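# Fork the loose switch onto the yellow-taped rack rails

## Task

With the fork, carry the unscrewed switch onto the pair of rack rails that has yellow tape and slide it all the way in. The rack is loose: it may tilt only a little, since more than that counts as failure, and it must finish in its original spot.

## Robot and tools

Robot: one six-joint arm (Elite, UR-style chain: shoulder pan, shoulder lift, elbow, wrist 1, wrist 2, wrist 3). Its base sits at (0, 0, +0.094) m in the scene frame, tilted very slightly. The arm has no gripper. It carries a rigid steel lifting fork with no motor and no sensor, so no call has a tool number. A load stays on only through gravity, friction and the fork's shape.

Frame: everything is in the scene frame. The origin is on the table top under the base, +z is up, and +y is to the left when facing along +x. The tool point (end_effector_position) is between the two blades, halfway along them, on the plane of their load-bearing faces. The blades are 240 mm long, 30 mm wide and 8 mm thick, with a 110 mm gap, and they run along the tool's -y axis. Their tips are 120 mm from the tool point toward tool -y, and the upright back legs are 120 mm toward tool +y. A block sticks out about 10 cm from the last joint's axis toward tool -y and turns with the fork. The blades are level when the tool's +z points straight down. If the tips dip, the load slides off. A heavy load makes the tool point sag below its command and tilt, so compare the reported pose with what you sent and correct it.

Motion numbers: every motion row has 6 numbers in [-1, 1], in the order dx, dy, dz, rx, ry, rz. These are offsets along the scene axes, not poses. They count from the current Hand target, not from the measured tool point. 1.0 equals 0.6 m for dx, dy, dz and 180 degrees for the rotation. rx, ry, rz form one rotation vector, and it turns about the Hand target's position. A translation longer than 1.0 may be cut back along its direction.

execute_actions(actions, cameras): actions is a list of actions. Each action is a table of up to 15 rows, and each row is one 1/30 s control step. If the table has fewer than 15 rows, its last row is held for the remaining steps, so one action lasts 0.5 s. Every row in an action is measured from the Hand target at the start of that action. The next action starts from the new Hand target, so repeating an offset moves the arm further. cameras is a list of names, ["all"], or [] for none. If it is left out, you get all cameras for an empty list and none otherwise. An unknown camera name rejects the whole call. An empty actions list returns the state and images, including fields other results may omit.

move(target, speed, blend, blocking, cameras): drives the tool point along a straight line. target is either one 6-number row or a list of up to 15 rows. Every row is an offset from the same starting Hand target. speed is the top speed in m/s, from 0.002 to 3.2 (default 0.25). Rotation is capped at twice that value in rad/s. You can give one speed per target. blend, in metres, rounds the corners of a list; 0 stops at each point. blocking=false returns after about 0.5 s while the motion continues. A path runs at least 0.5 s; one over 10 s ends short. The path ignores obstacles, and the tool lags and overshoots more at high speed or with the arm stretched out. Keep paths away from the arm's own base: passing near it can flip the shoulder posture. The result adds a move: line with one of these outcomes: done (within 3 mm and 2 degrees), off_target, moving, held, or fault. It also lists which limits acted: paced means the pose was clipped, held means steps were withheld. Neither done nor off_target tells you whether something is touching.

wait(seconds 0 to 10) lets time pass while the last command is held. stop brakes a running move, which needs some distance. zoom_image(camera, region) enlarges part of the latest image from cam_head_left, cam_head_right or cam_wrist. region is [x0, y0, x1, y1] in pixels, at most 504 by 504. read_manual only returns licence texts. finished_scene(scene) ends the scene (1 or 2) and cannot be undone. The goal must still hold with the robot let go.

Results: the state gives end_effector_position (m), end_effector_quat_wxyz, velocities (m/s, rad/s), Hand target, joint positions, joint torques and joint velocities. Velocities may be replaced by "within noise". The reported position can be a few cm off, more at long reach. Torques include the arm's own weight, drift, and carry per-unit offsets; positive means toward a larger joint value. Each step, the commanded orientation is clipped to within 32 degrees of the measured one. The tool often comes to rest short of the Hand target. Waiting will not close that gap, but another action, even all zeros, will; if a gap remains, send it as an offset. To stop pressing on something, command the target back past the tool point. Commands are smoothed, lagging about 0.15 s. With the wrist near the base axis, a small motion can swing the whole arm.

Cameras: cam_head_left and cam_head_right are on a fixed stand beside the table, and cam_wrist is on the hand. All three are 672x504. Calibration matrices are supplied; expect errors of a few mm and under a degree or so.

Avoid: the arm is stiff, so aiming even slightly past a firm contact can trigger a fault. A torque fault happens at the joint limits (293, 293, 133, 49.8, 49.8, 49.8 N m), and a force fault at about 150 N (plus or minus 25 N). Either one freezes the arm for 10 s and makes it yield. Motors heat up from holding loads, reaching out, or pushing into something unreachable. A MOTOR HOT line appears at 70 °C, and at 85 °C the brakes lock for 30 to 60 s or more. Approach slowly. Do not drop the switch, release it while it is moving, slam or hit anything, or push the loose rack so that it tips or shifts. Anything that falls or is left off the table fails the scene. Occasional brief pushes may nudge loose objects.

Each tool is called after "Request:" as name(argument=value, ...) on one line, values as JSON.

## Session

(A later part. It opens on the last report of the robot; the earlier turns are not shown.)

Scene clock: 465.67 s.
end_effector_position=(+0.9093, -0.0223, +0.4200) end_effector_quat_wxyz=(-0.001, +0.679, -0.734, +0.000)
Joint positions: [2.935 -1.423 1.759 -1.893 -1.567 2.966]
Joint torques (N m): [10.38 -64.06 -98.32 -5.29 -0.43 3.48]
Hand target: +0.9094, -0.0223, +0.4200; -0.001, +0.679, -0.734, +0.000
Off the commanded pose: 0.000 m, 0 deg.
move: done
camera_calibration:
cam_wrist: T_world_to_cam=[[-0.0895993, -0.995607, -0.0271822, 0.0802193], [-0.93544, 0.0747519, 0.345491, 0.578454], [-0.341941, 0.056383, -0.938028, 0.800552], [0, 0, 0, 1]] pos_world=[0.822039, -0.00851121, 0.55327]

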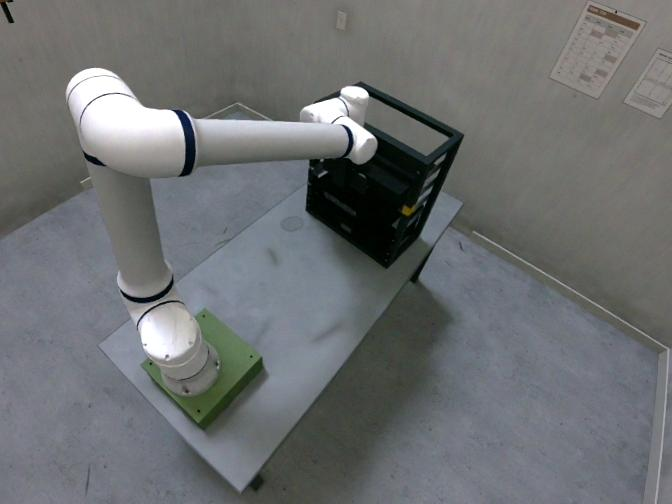

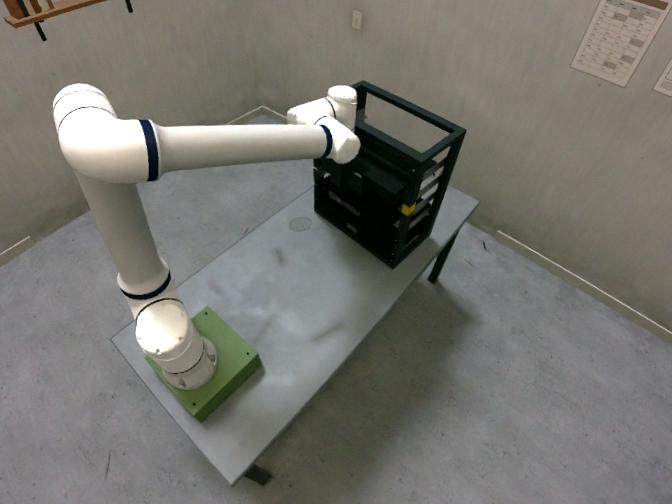

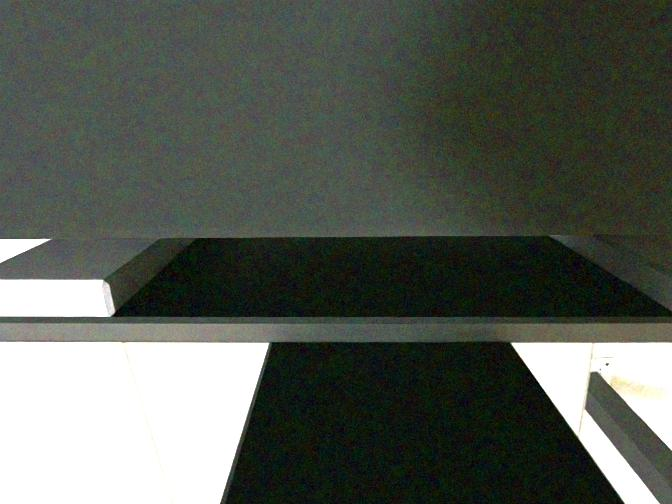

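Request:
move(target=[[0, 0, 0.023, 0, 0, 0], [0, 0, 0.0667, 0, 0, 0], [-0.432, 0.0333, 0.0667, 0, 0, 0]], speed=[0.08, 0.025, 0.15], blend=[0.002, 0.002, 0], cameras=["all"])

Request:
zoom_image(camera="cam_head_right", region=[250, 90, 430, 270])

Request:
zoom_image(camera="cam_head_left", region=[250, 90, 430, 270])

Scene clock: 478.57 s.
end_effector_position=(+0.6504, -0.0023, +0.4600) end_effector_quat_wxyz=(+0.000, +0.679, -0.734, +0.000)
Joint positions: [2.841 -1.899 2.108 -1.766 -1.568 2.872]
Joint torques (N m): [-22.18 -64.08 -117.01 -16.07 3.35 -1.93]
Hand target: +0.6502, -0.0023, +0.4600; -0.001, +0.679, -0.734, +0.000
Off the commanded pose: 0.000 m, 0 deg.
move: done
camera_calibration:
cam_wrist: T_world_to_cam=[[-0.0896675, -0.995604, -0.0270522, 0.0779918], [-0.935433, 0.074861, 0.345485, 0.321046], [-0.341942, 0.0562843, -0.938034, 0.748456], [0, 0, 0, 1]] pos_world=[0.563238, 0.0114889, 0.59327]

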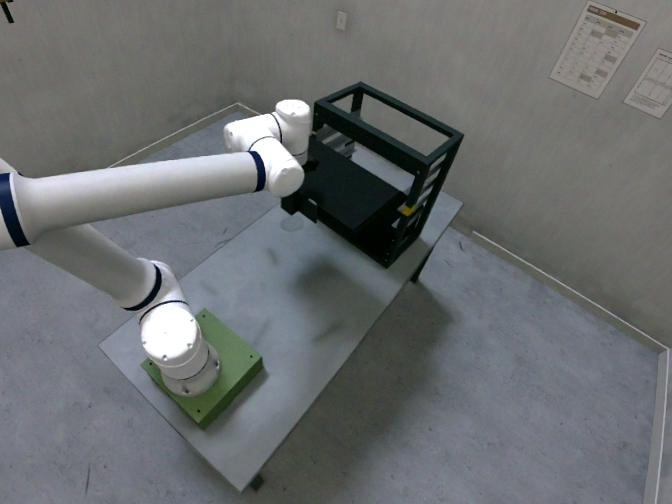

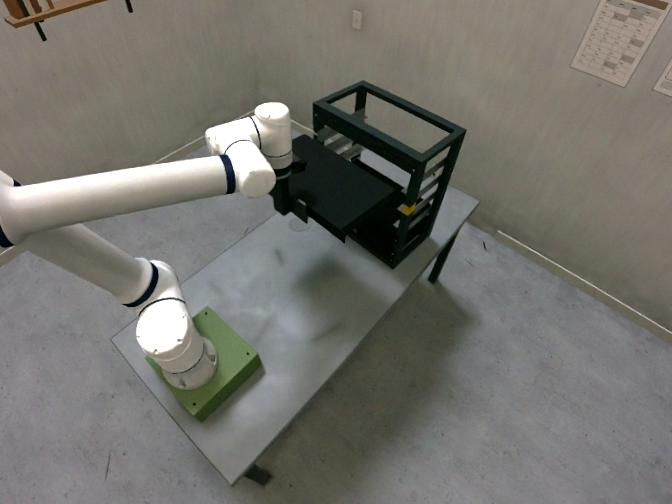

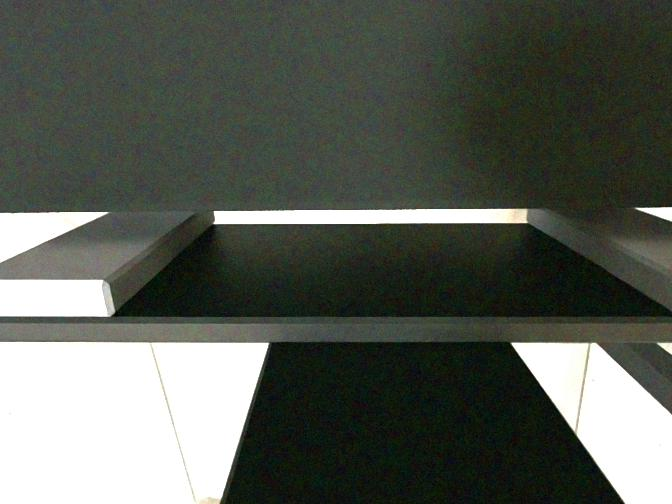

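Scaled by 2.800.

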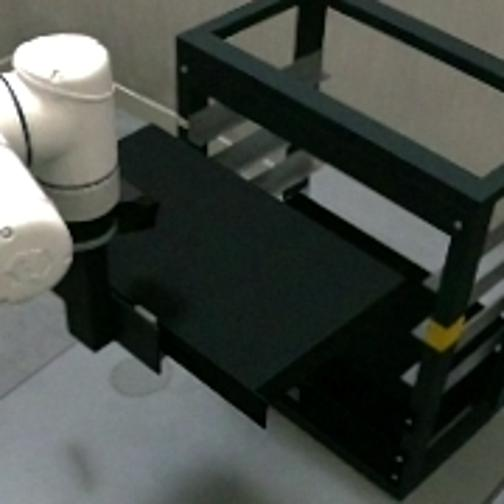

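Scaled by 2.800.

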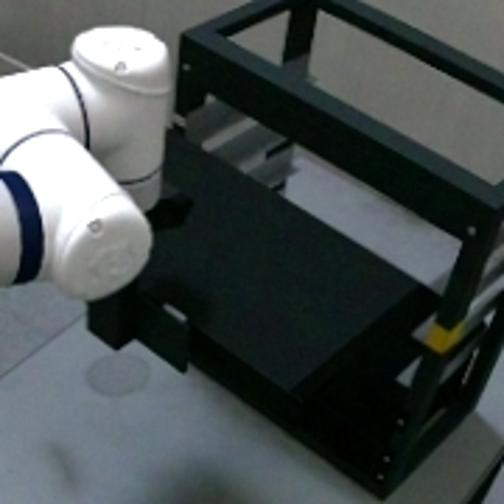

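Request:
move(target=[[0, 0, -0.1533, 0, 0, 0], [0.432, -0.0333, -0.1533, 0, 0, 0]], speed=[0.15, 0.12], blend=[0.01, 0], cameras=["all"])

Request:
zoom_image(camera="cam_head_right", region=[290, 90, 450, 270])

Request:
zoom_image(camera="cam_head_left", region=[290, 90, 450, 270])

Scene clock: 493.00 s.
end_effector_position=(+0.9092, -0.0223, +0.3680) end_effector_quat_wxyz=(-0.001, +0.679, -0.734, +0.000)
Joint positions: [2.935 -1.392 1.82 -1.985 -1.567 2.966]
Joint torques (N m): [9.26 -98.59 -134.35 -15.95 -0.07 3.37]
Hand target: +0.9094, -0.0223, +0.3680; -0.001, +0.679, -0.734, +0.000
Off the commanded pose: 0.000 m, 0 deg.
move: done
camera_calibration:
cam_wrist: T_world_to_cam=[[-0.0895993, -0.995607, -0.0271822, 0.0788058], [-0.93544, 0.0747519, 0.345491, 0.59642], [-0.341941, 0.056383, -0.938028, 0.751774], [0, 0, 0, 1]] pos_world=[0.822039, -0.00851121, 0.50127]

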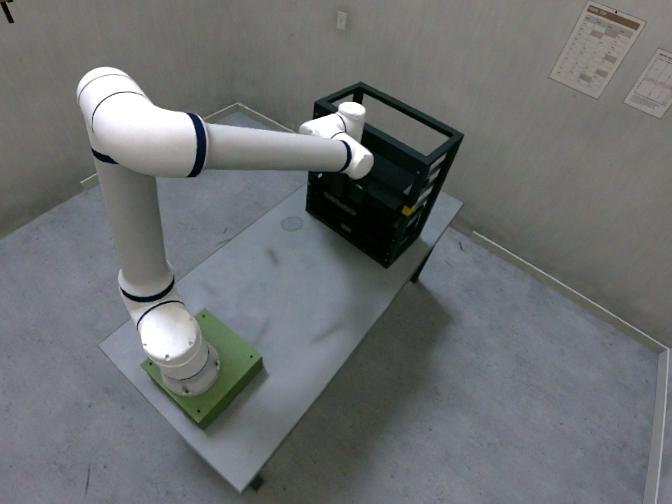

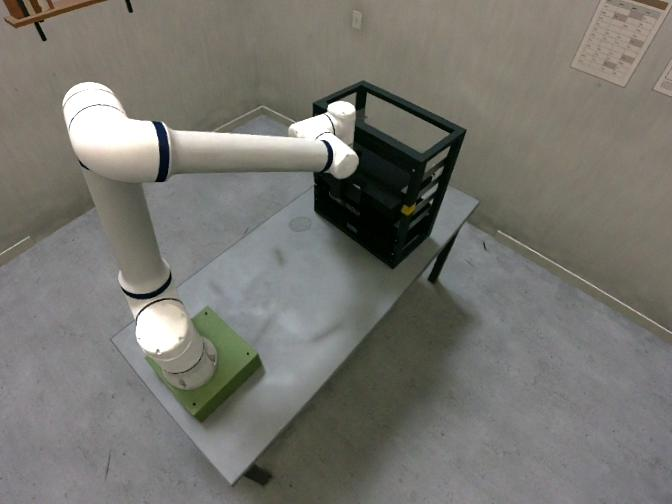

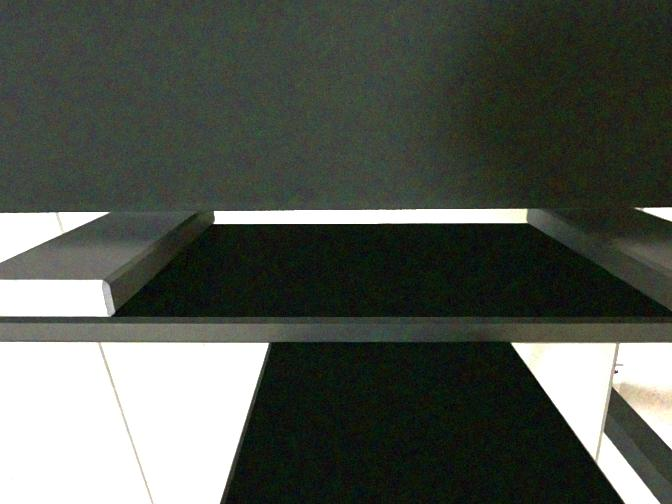

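Scaled by 2.800.

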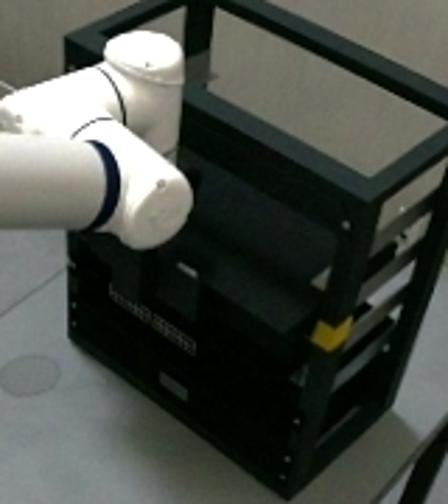

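Scaled by 2.800.

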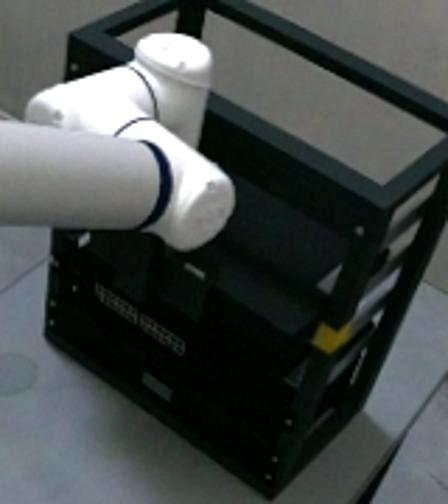

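Request:
move(target=[[0, 0, -0.0167, 0, 0, 0], [0, 0, -0.0433, 0, 0, 0], [0, 0, -0.06, 0, 0, 0], [-0.4154, 0.032, -0.06, 0, 0, 0], [-0.4154, 0.032, 0.0117, 0, 0, 0]], speed=[0.08, 0.025, 0.08, 0.25, 0.15], blend=[0.002, 0.002, 0.003, 0.003, 0], cameras=["all"])

Request:
zoom_image(camera="cam_head_right", region=[290, 90, 450, 270])

Request:
zoom_image(camera="cam_head_left", region=[290, 90, 450, 270])

Scene clock: 504.30 s.
end_effector_position=(+0.6602, -0.0031, +0.3749) end_effector_quat_wxyz=(-0.001, +0.679, -0.734, +0.000) end_effector_velocity=(-0.001, +0.000, +0.001) end_effector_angular_velocity=(+0.001, +0.001, +0.000)
Joint positions: [2.847 -1.833 2.22 -1.944 -1.568 2.877]
Joint velocities: [0 -0.002 -0.002 0.005 0 0]
Joint torques (N m): [-22.98 -45.98 -96.52 -4.95 2.18 -1.98]
Hand target: +0.6602, -0.0031, +0.3750; -0.001, +0.679, -0.734, +0.000
Off the commanded pose: 0.000 m, 0 deg.
move: done
camera_calibration:
cam_wrist: T_world_to_cam=[[-0.089574, -0.995612, -0.0270856, 0.0757328], [-0.935442, 0.0747617, 0.345484, 0.359715], [-0.341943, 0.0562834, -0.938034, 0.671932], [0, 0, 0, 1]] pos_world=[0.573039, 0.0106889, 0.50807]

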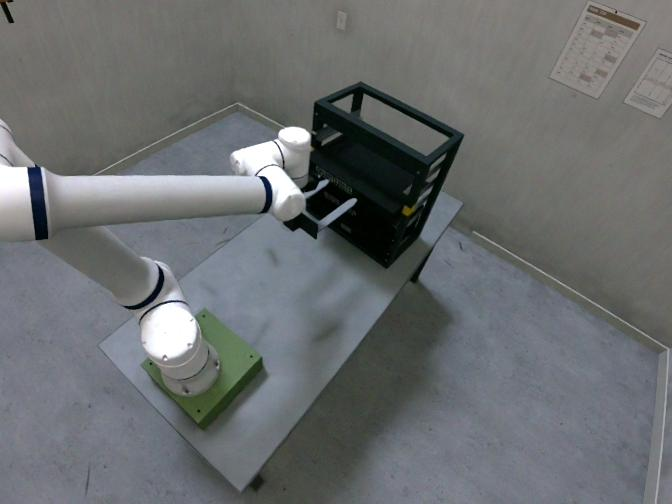

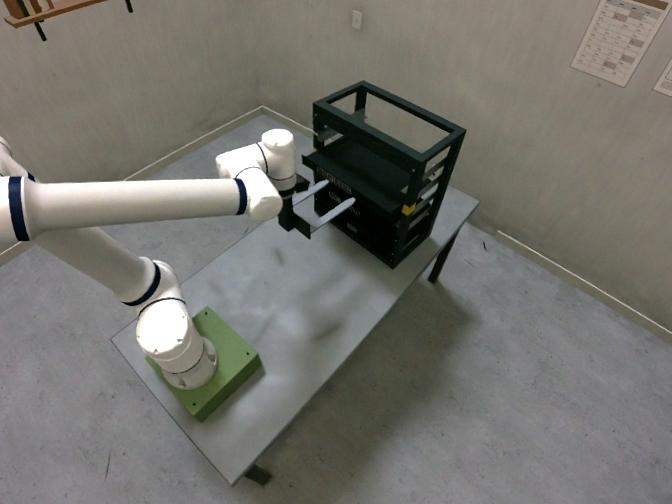

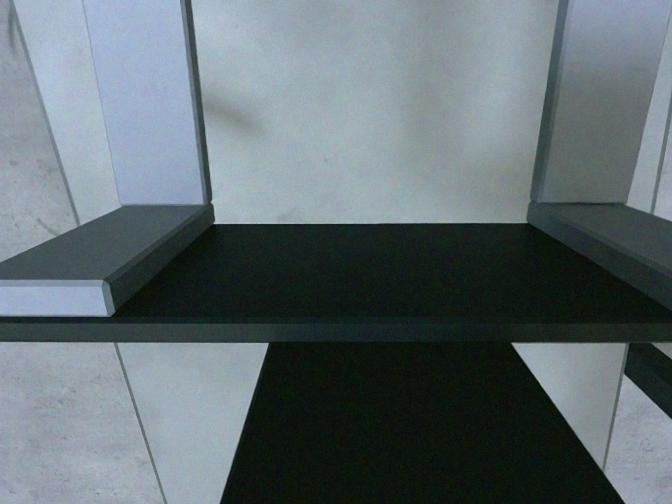

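Scaled by 2.800.

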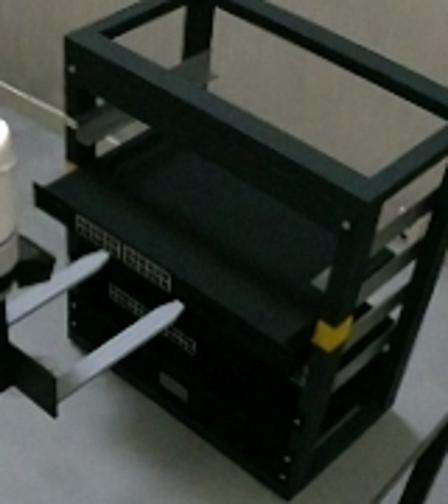

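Scaled by 2.800.

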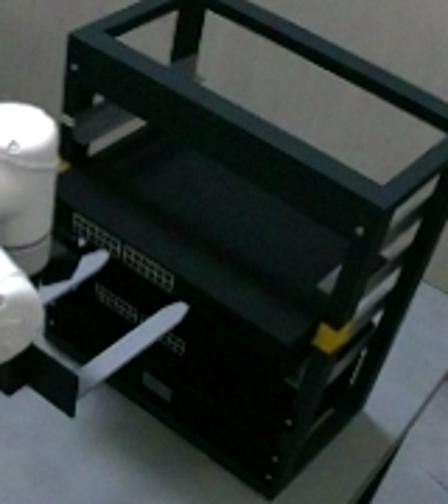

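Request:
move(target=[0.1329, -0.0102, 0, 0, 0, 0], speed=0.05, cameras=["all"])

Request:
zoom_image(camera="cam_head_right", region=[290, 90, 450, 270])

Request:
zoom_image(camera="cam_head_left", region=[290, 90, 450, 270])

Scene clock: 511.87 s.
end_effector_position=(+0.7397, -0.0092, +0.3751) end_effector_quat_wxyz=(-0.001, +0.679, -0.734, +0.000)
Joint positions: [2.884 -1.681 2.103 -1.979 -1.568 2.914]
Joint torques (N m): [9.34 -32.18 -109.4 -16.1 2.65 3.18]
Hand target: +0.7399, -0.0092, +0.3750; -0.001, +0.679, -0.734, +0.000
Off the commanded pose: 0.000 m, 0 deg.
move: done
camera_calibration:
cam_wrist: T_world_to_cam=[[-0.0895661, -0.995612, -0.0270884, 0.0767824], [-0.935443, 0.0747533, 0.345484, 0.43447], [-0.341943, 0.0562833, -0.938034, 0.699647], [0, 0, 0, 1]] pos_world=[0.652539, 0.00458894, 0.50827]

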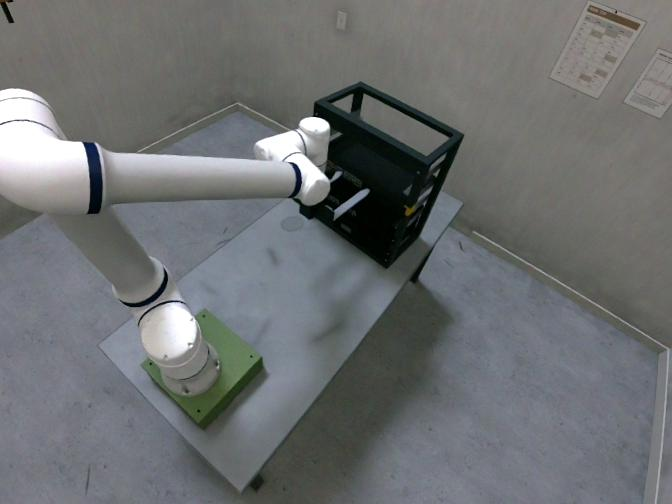

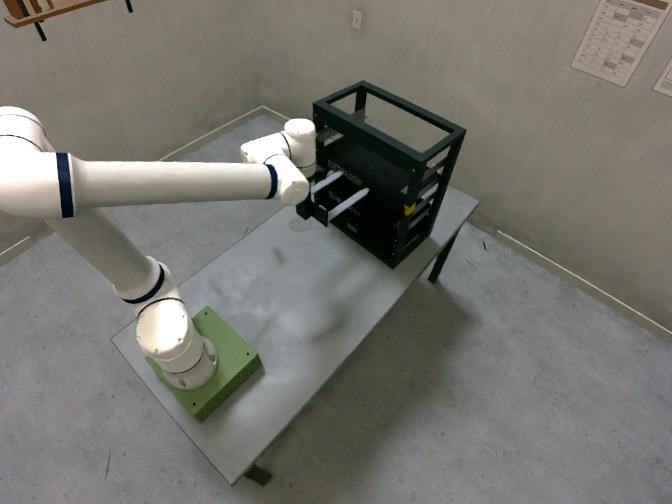

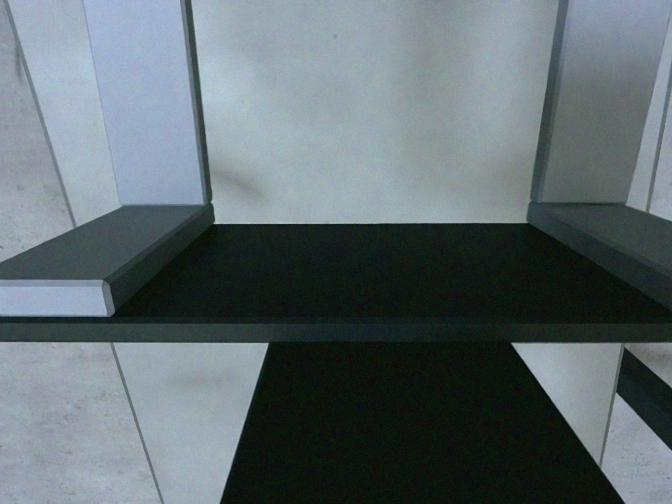

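Scaled by 2.800.

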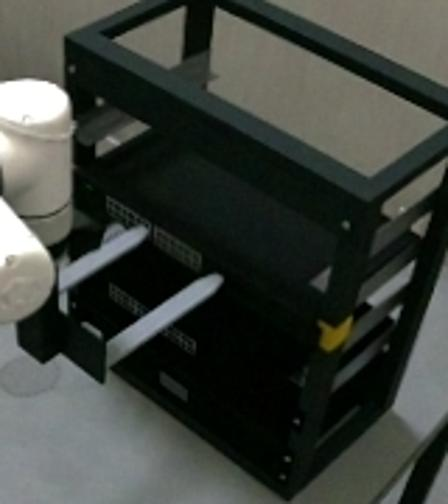

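Scaled by 2.800.

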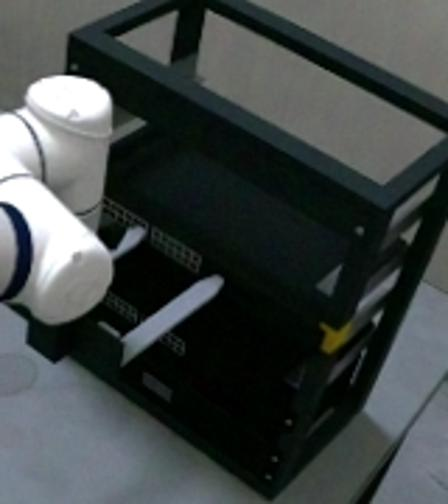

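Request:
move(target=[0.00997, -0.00077, 0, 0, 0, 0], speed=0.02)

Request:
move(target=[0.00332, -0.00026, 0, 0, 0, 0], speed=0.01, cameras=["all"])

Request:
zoom_image(camera="cam_head_right", region=[380, 180, 430, 240])

Request:
zoom_image(camera="cam_head_left", region=[290, 120, 430, 230])

Scene clock: 518.47 s.
end_effector_position=(+0.7457, -0.0097, +0.3750) end_effector_quat_wxyz=(+0.000, +0.679, -0.734, +0.000)
Joint positions: [2.886 -1.67 2.093 -1.981 -1.568 2.916]
Joint torques (N m): [8.82 -32.04 -107.94 -15.9 2.29 3.49]
Hand target: +0.7459, -0.0097, +0.3750; -0.001, +0.679, -0.734, +0.000
Off the commanded pose: 0.000 m, 0 deg.
move: done

Scene clock: 519.17 s.
end_effector_position=(+0.7478, -0.0098, +0.3750) end_effector_quat_wxyz=(-0.001, +0.679, -0.734, +0.000)
Joint positions: [2.887 -1.666 2.09 -1.981 -1.568 2.917]
Joint torques (N m): [8.49 -30.9 -107.89 -15.86 3.04 3.17]
Hand target: +0.7479, -0.0098, +0.3750; -0.001, +0.679, -0.734, +0.000
Off the commanded pose: 0.000 m, 0 deg.
move: done
camera_calibration:
cam_wrist: T_world_to_cam=[[-0.089574, -0.995612, -0.0270856, 0.0769143], [-0.935442, 0.0747617, 0.345484, 0.442092], [-0.341943, 0.0562834, -0.938034, 0.702451], [0, 0, 0, 1]] pos_world=[0.660639, 0.00398894, 0.50827]

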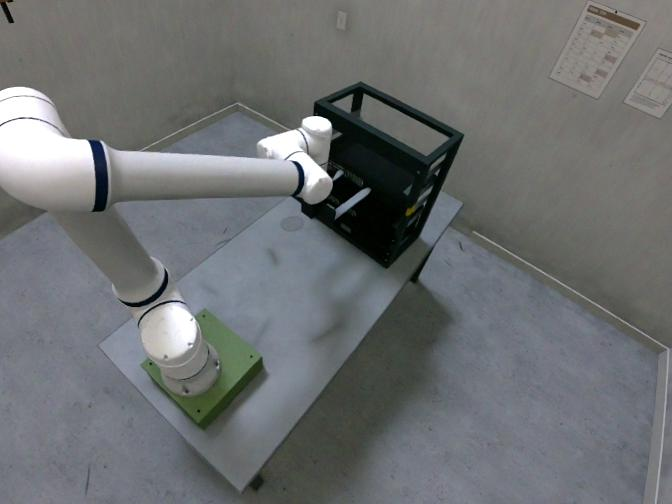

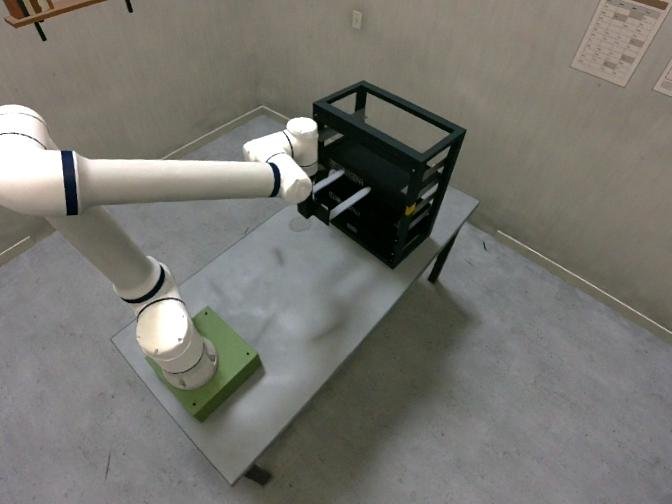

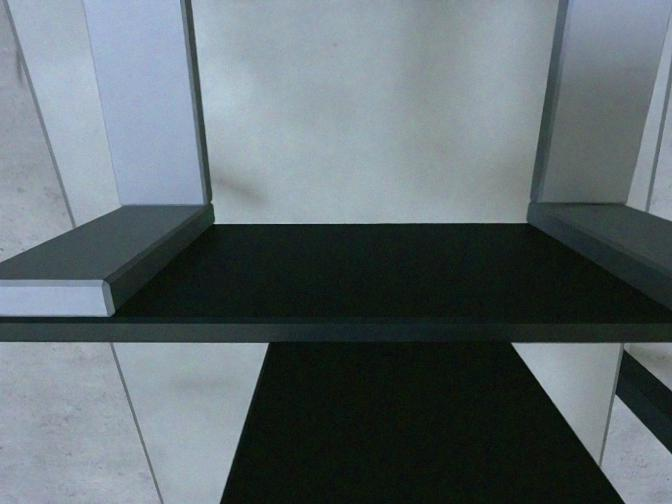

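Scaled by 8.400.

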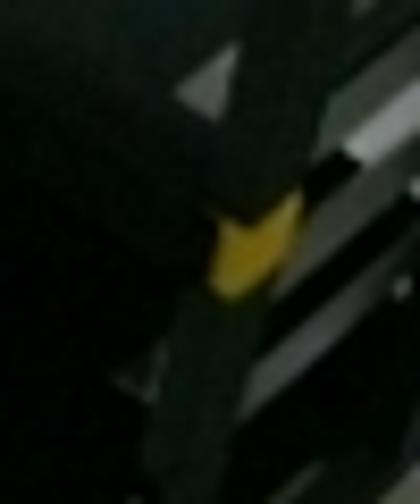

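Scaled by 3.600.

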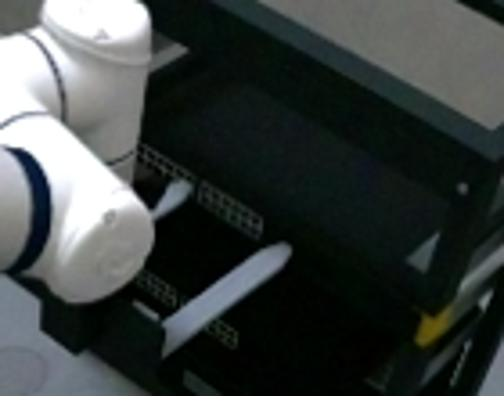

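Request:
move(target=[0.0025, -0.0002, 0, 0, 0, 0], speed=0.01)

Scene clock: 523.60 s.
end_effector_position=(+0.7493, -0.0099, +0.3750) end_effector_quat_wxyz=(-0.001, +0.679, -0.734, +0.000)
Joint positions: [2.888 -1.664 2.088 -1.981 -1.568 2.918]
Joint torques (N m): [8.55 -33.89 -108.05 -15.93 3.06 3.4]
Hand target: +0.7494, -0.0099, +0.3750; -0.001, +0.679, -0.734, +0.000
Off the commanded pose: 0.000 m, 0 deg.
move: done

Request:
move(target=[0.0025, -0.0002, 0, 0, 0, 0], speed=0.01)

Scene clock: 525.47 s.
end_effector_position=(+0.7508, -0.0101, +0.3750) end_effector_quat_wxyz=(-0.001, +0.679, -0.734, +0.000)
Joint positions: [2.888 -1.661 2.085 -1.982 -1.568 2.918]
Joint torques (N m): [9.74 -33.78 -108.26 -16.05 2.94 3.51]
Hand target: +0.7509, -0.0101, +0.3750; -0.001, +0.679, -0.734, +0.000
Off the commanded pose: 0.000 m, 0 deg.
move: done

Request:
move(target=[0.0025, -0.0002, 0, 0, 0, 0], speed=0.01)

Scene clock: 528.17 s.
end_effector_position=(+0.7523, -0.0101, +0.3750) end_effector_quat_wxyz=(+0.000, +0.679, -0.734, +0.000)
Joint positions: [2.889 -1.658 2.083 -1.982 -1.568 2.919]
Joint torques (N m): [7.89 -23.09 -118.61 -20.06 3.4 5.78]
Hand target: +0.7524, -0.0102, +0.3750; -0.001, +0.679, -0.734, +0.000
Off the commanded pose: 0.000 m, 0 deg.
move: done

Request:
wait(seconds=0.1, cameras=["all"])

Request:
zoom_image(camera="cam_head_right", region=[290, 130, 440, 280])

Request:
zoom_image(camera="cam_head_right", region=[380, 180, 430, 240])

Request:
zoom_image(camera="cam_head_left", region=[290, 130, 440, 280])

Scene clock: 533.13 s.
end_effector_position=(+0.7524, -0.0102, +0.3750) end_effector_quat_wxyz=(-0.001, +0.679, -0.734, +0.000)
Joint positions: [2.889 -1.658 2.083 -1.982 -1.568 2.919]
Joint torques (N m): [0.88 -20.07 -122.19 -21.54 3.65 6.79]
Hand target: +0.7524, -0.0102, +0.3750; -0.001, +0.679, -0.734, +0.000
Off the commanded pose: 0.000 m, 0 deg.
wait: 0.10 s; at rest from the start
camera_calibration:
cam_wrist: T_world_to_cam=[[-0.089574, -0.995612, -0.0270856, 0.0769281], [-0.935442, 0.0747617, 0.345484, 0.446425], [-0.341943, 0.0562834, -0.938034, 0.704046], [0, 0, 0, 1]] pos_world=[0.665239, 0.00358894, 0.50827]

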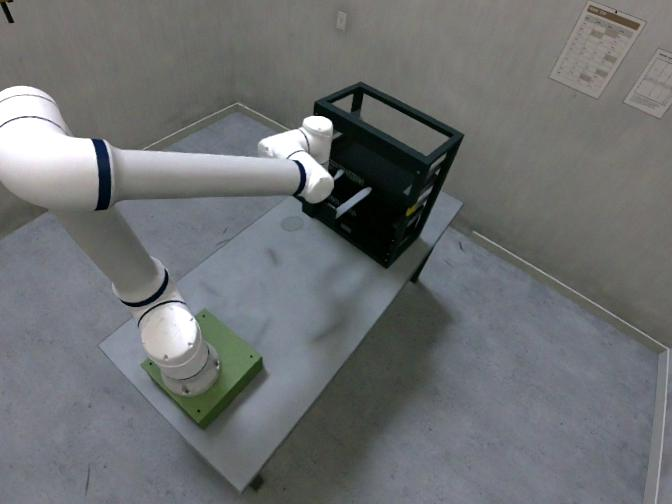

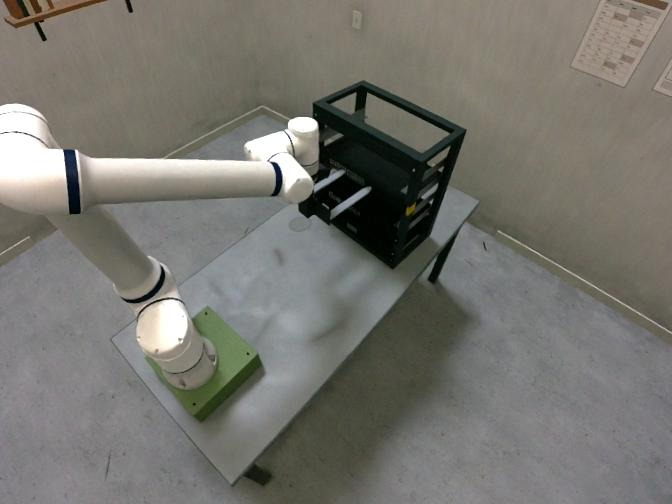

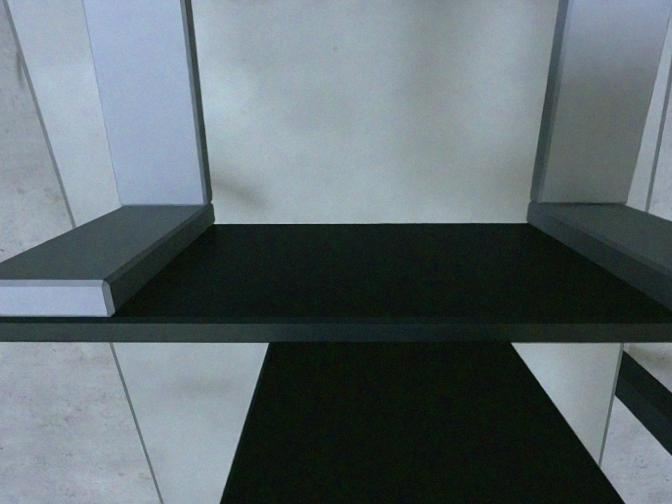

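Scaled by 3.360.

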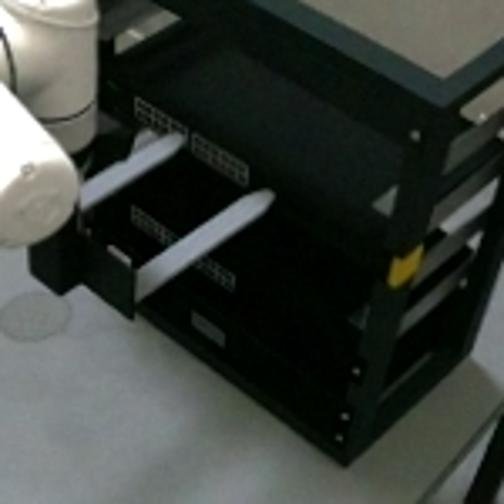

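Scaled by 8.400.

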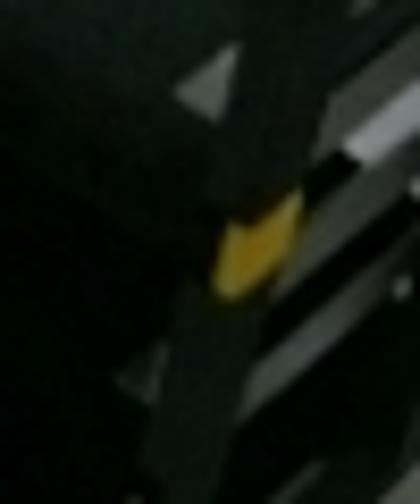

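Scaled by 3.360.

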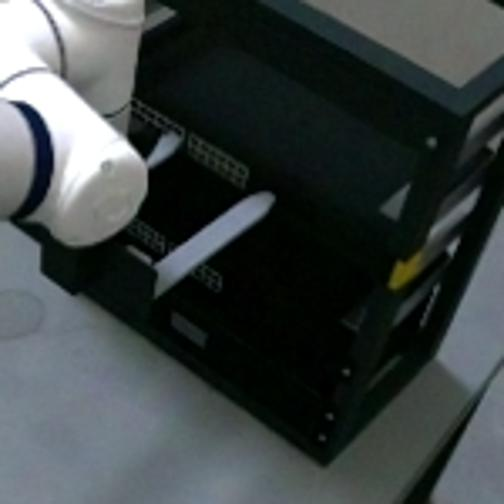

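Request:
move(target=[0, -0.0014, 0, 0, 0, 0.0022], speed=0.02)

Request:
wait(seconds=0.3)

Scene clock: 546.07 s.
end_effector_position=(+0.7524, -0.0110, +0.3751) end_effector_quat_wxyz=(-0.001, +0.682, -0.731, +0.000)
Joint positions: [2.886 -1.658 2.083 -1.982 -1.568 2.909]
Joint torques (N m): [-24.73 -46.75 -97.57 -20.09 1.65 -5.16]
Hand target: +0.7524, -0.0110, +0.3750; -0.001, +0.682, -0.731, +0.000
Off the commanded pose: 0.000 m, 0 deg.
move: done

Scene clock: 546.37 s.
end_effector_position=(+0.7524, -0.0110, +0.3750) end_effector_quat_wxyz=(-0.001, +0.682, -0.731, +0.000)
Joint positions: [2.886 -1.658 2.083 -1.982 -1.568 2.909]
Joint torques (N m): [-24.75 -46.91 -96.11 -21.42 0.82 -5]
Hand target: +0.7524, -0.0110, +0.3750; -0.001, +0.682, -0.731, +0.000
Off the commanded pose: 0.000 m, 0 deg.
wait: 0.30 s; at rest by 0.17 s

Request:
move(target=[[-0.015, 0.0012, 0, 0, 0, 0], [-0.22, 0.017, 0, 0, 0, 0]], speed=[0.03, 0.25], blend=[0.003, 0], cameras=["all"])

Request:
zoom_image(camera="cam_head_right", region=[290, 90, 450, 270])

Request:
zoom_image(camera="cam_head_left", region=[290, 90, 450, 270])

Request:
zoom_image(camera="cam_head_right", region=[305, 120, 345, 180])

Scene clock: 562.83 s.
end_effector_position=(+0.6206, -0.0008, +0.3750) end_effector_quat_wxyz=(+0.000, +0.682, -0.731, +0.000)
Joint positions: [2.82 -1.916 2.273 -1.914 -1.568 2.843]
Joint torques (N m): [-21.57 -39.17 -73.53 -5.46 2.2 -2.25]
Hand target: +0.6204, -0.0008, +0.3750; -0.001, +0.682, -0.731, +0.000
Off the commanded pose: 0.000 m, 0 deg.
move: done
camera_calibration:
cam_wrist: T_world_to_cam=[[-0.0827773, -0.996201, -0.0270564, 0.0702419], [-0.935923, 0.0683849, 0.345503, 0.322631], [-0.34234, 0.0539225, -0.938028, 0.658658], [0, 0, 0, 1]] pos_world=[0.533257, 0.0123954, 0.50827]

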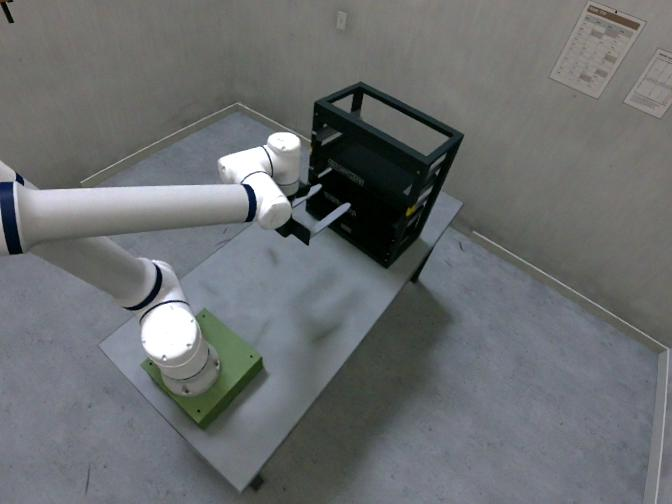

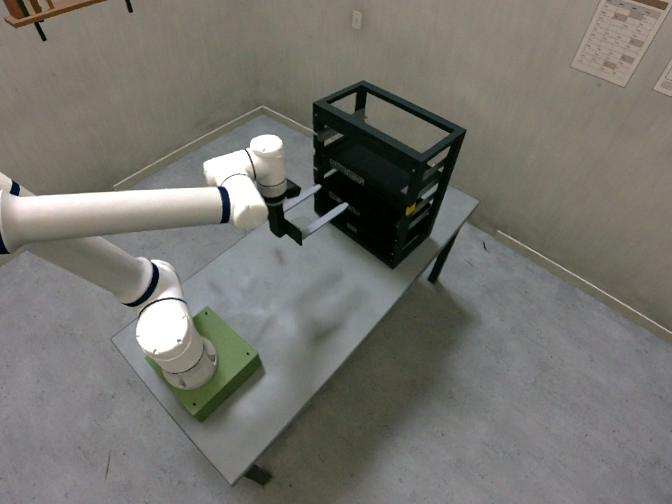

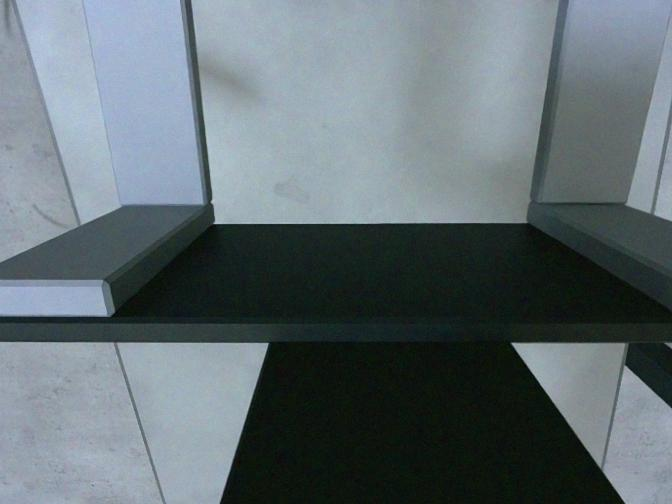

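Scaled by 2.800.

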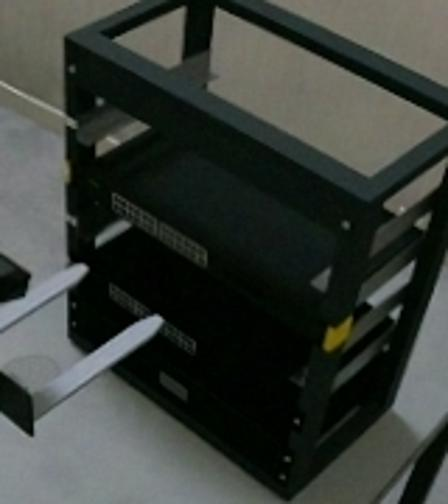

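Scaled by 2.800.

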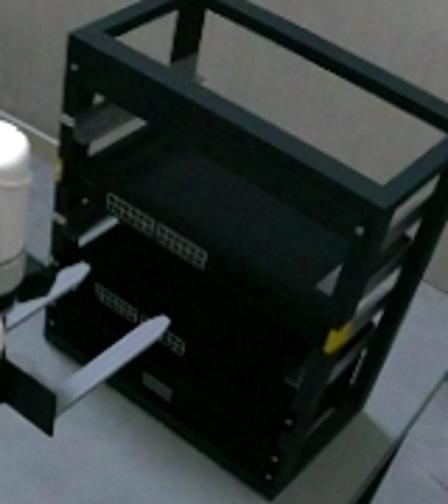

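Scaled by 8.400.

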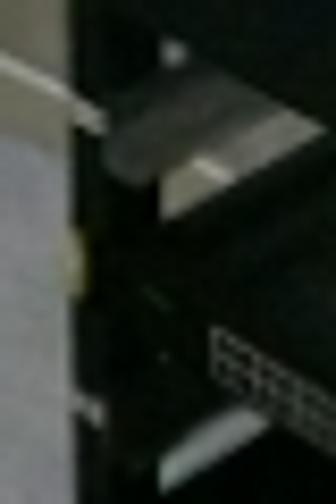

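Request:
finished_scene(scene=1)

The scene is finished: the task was done.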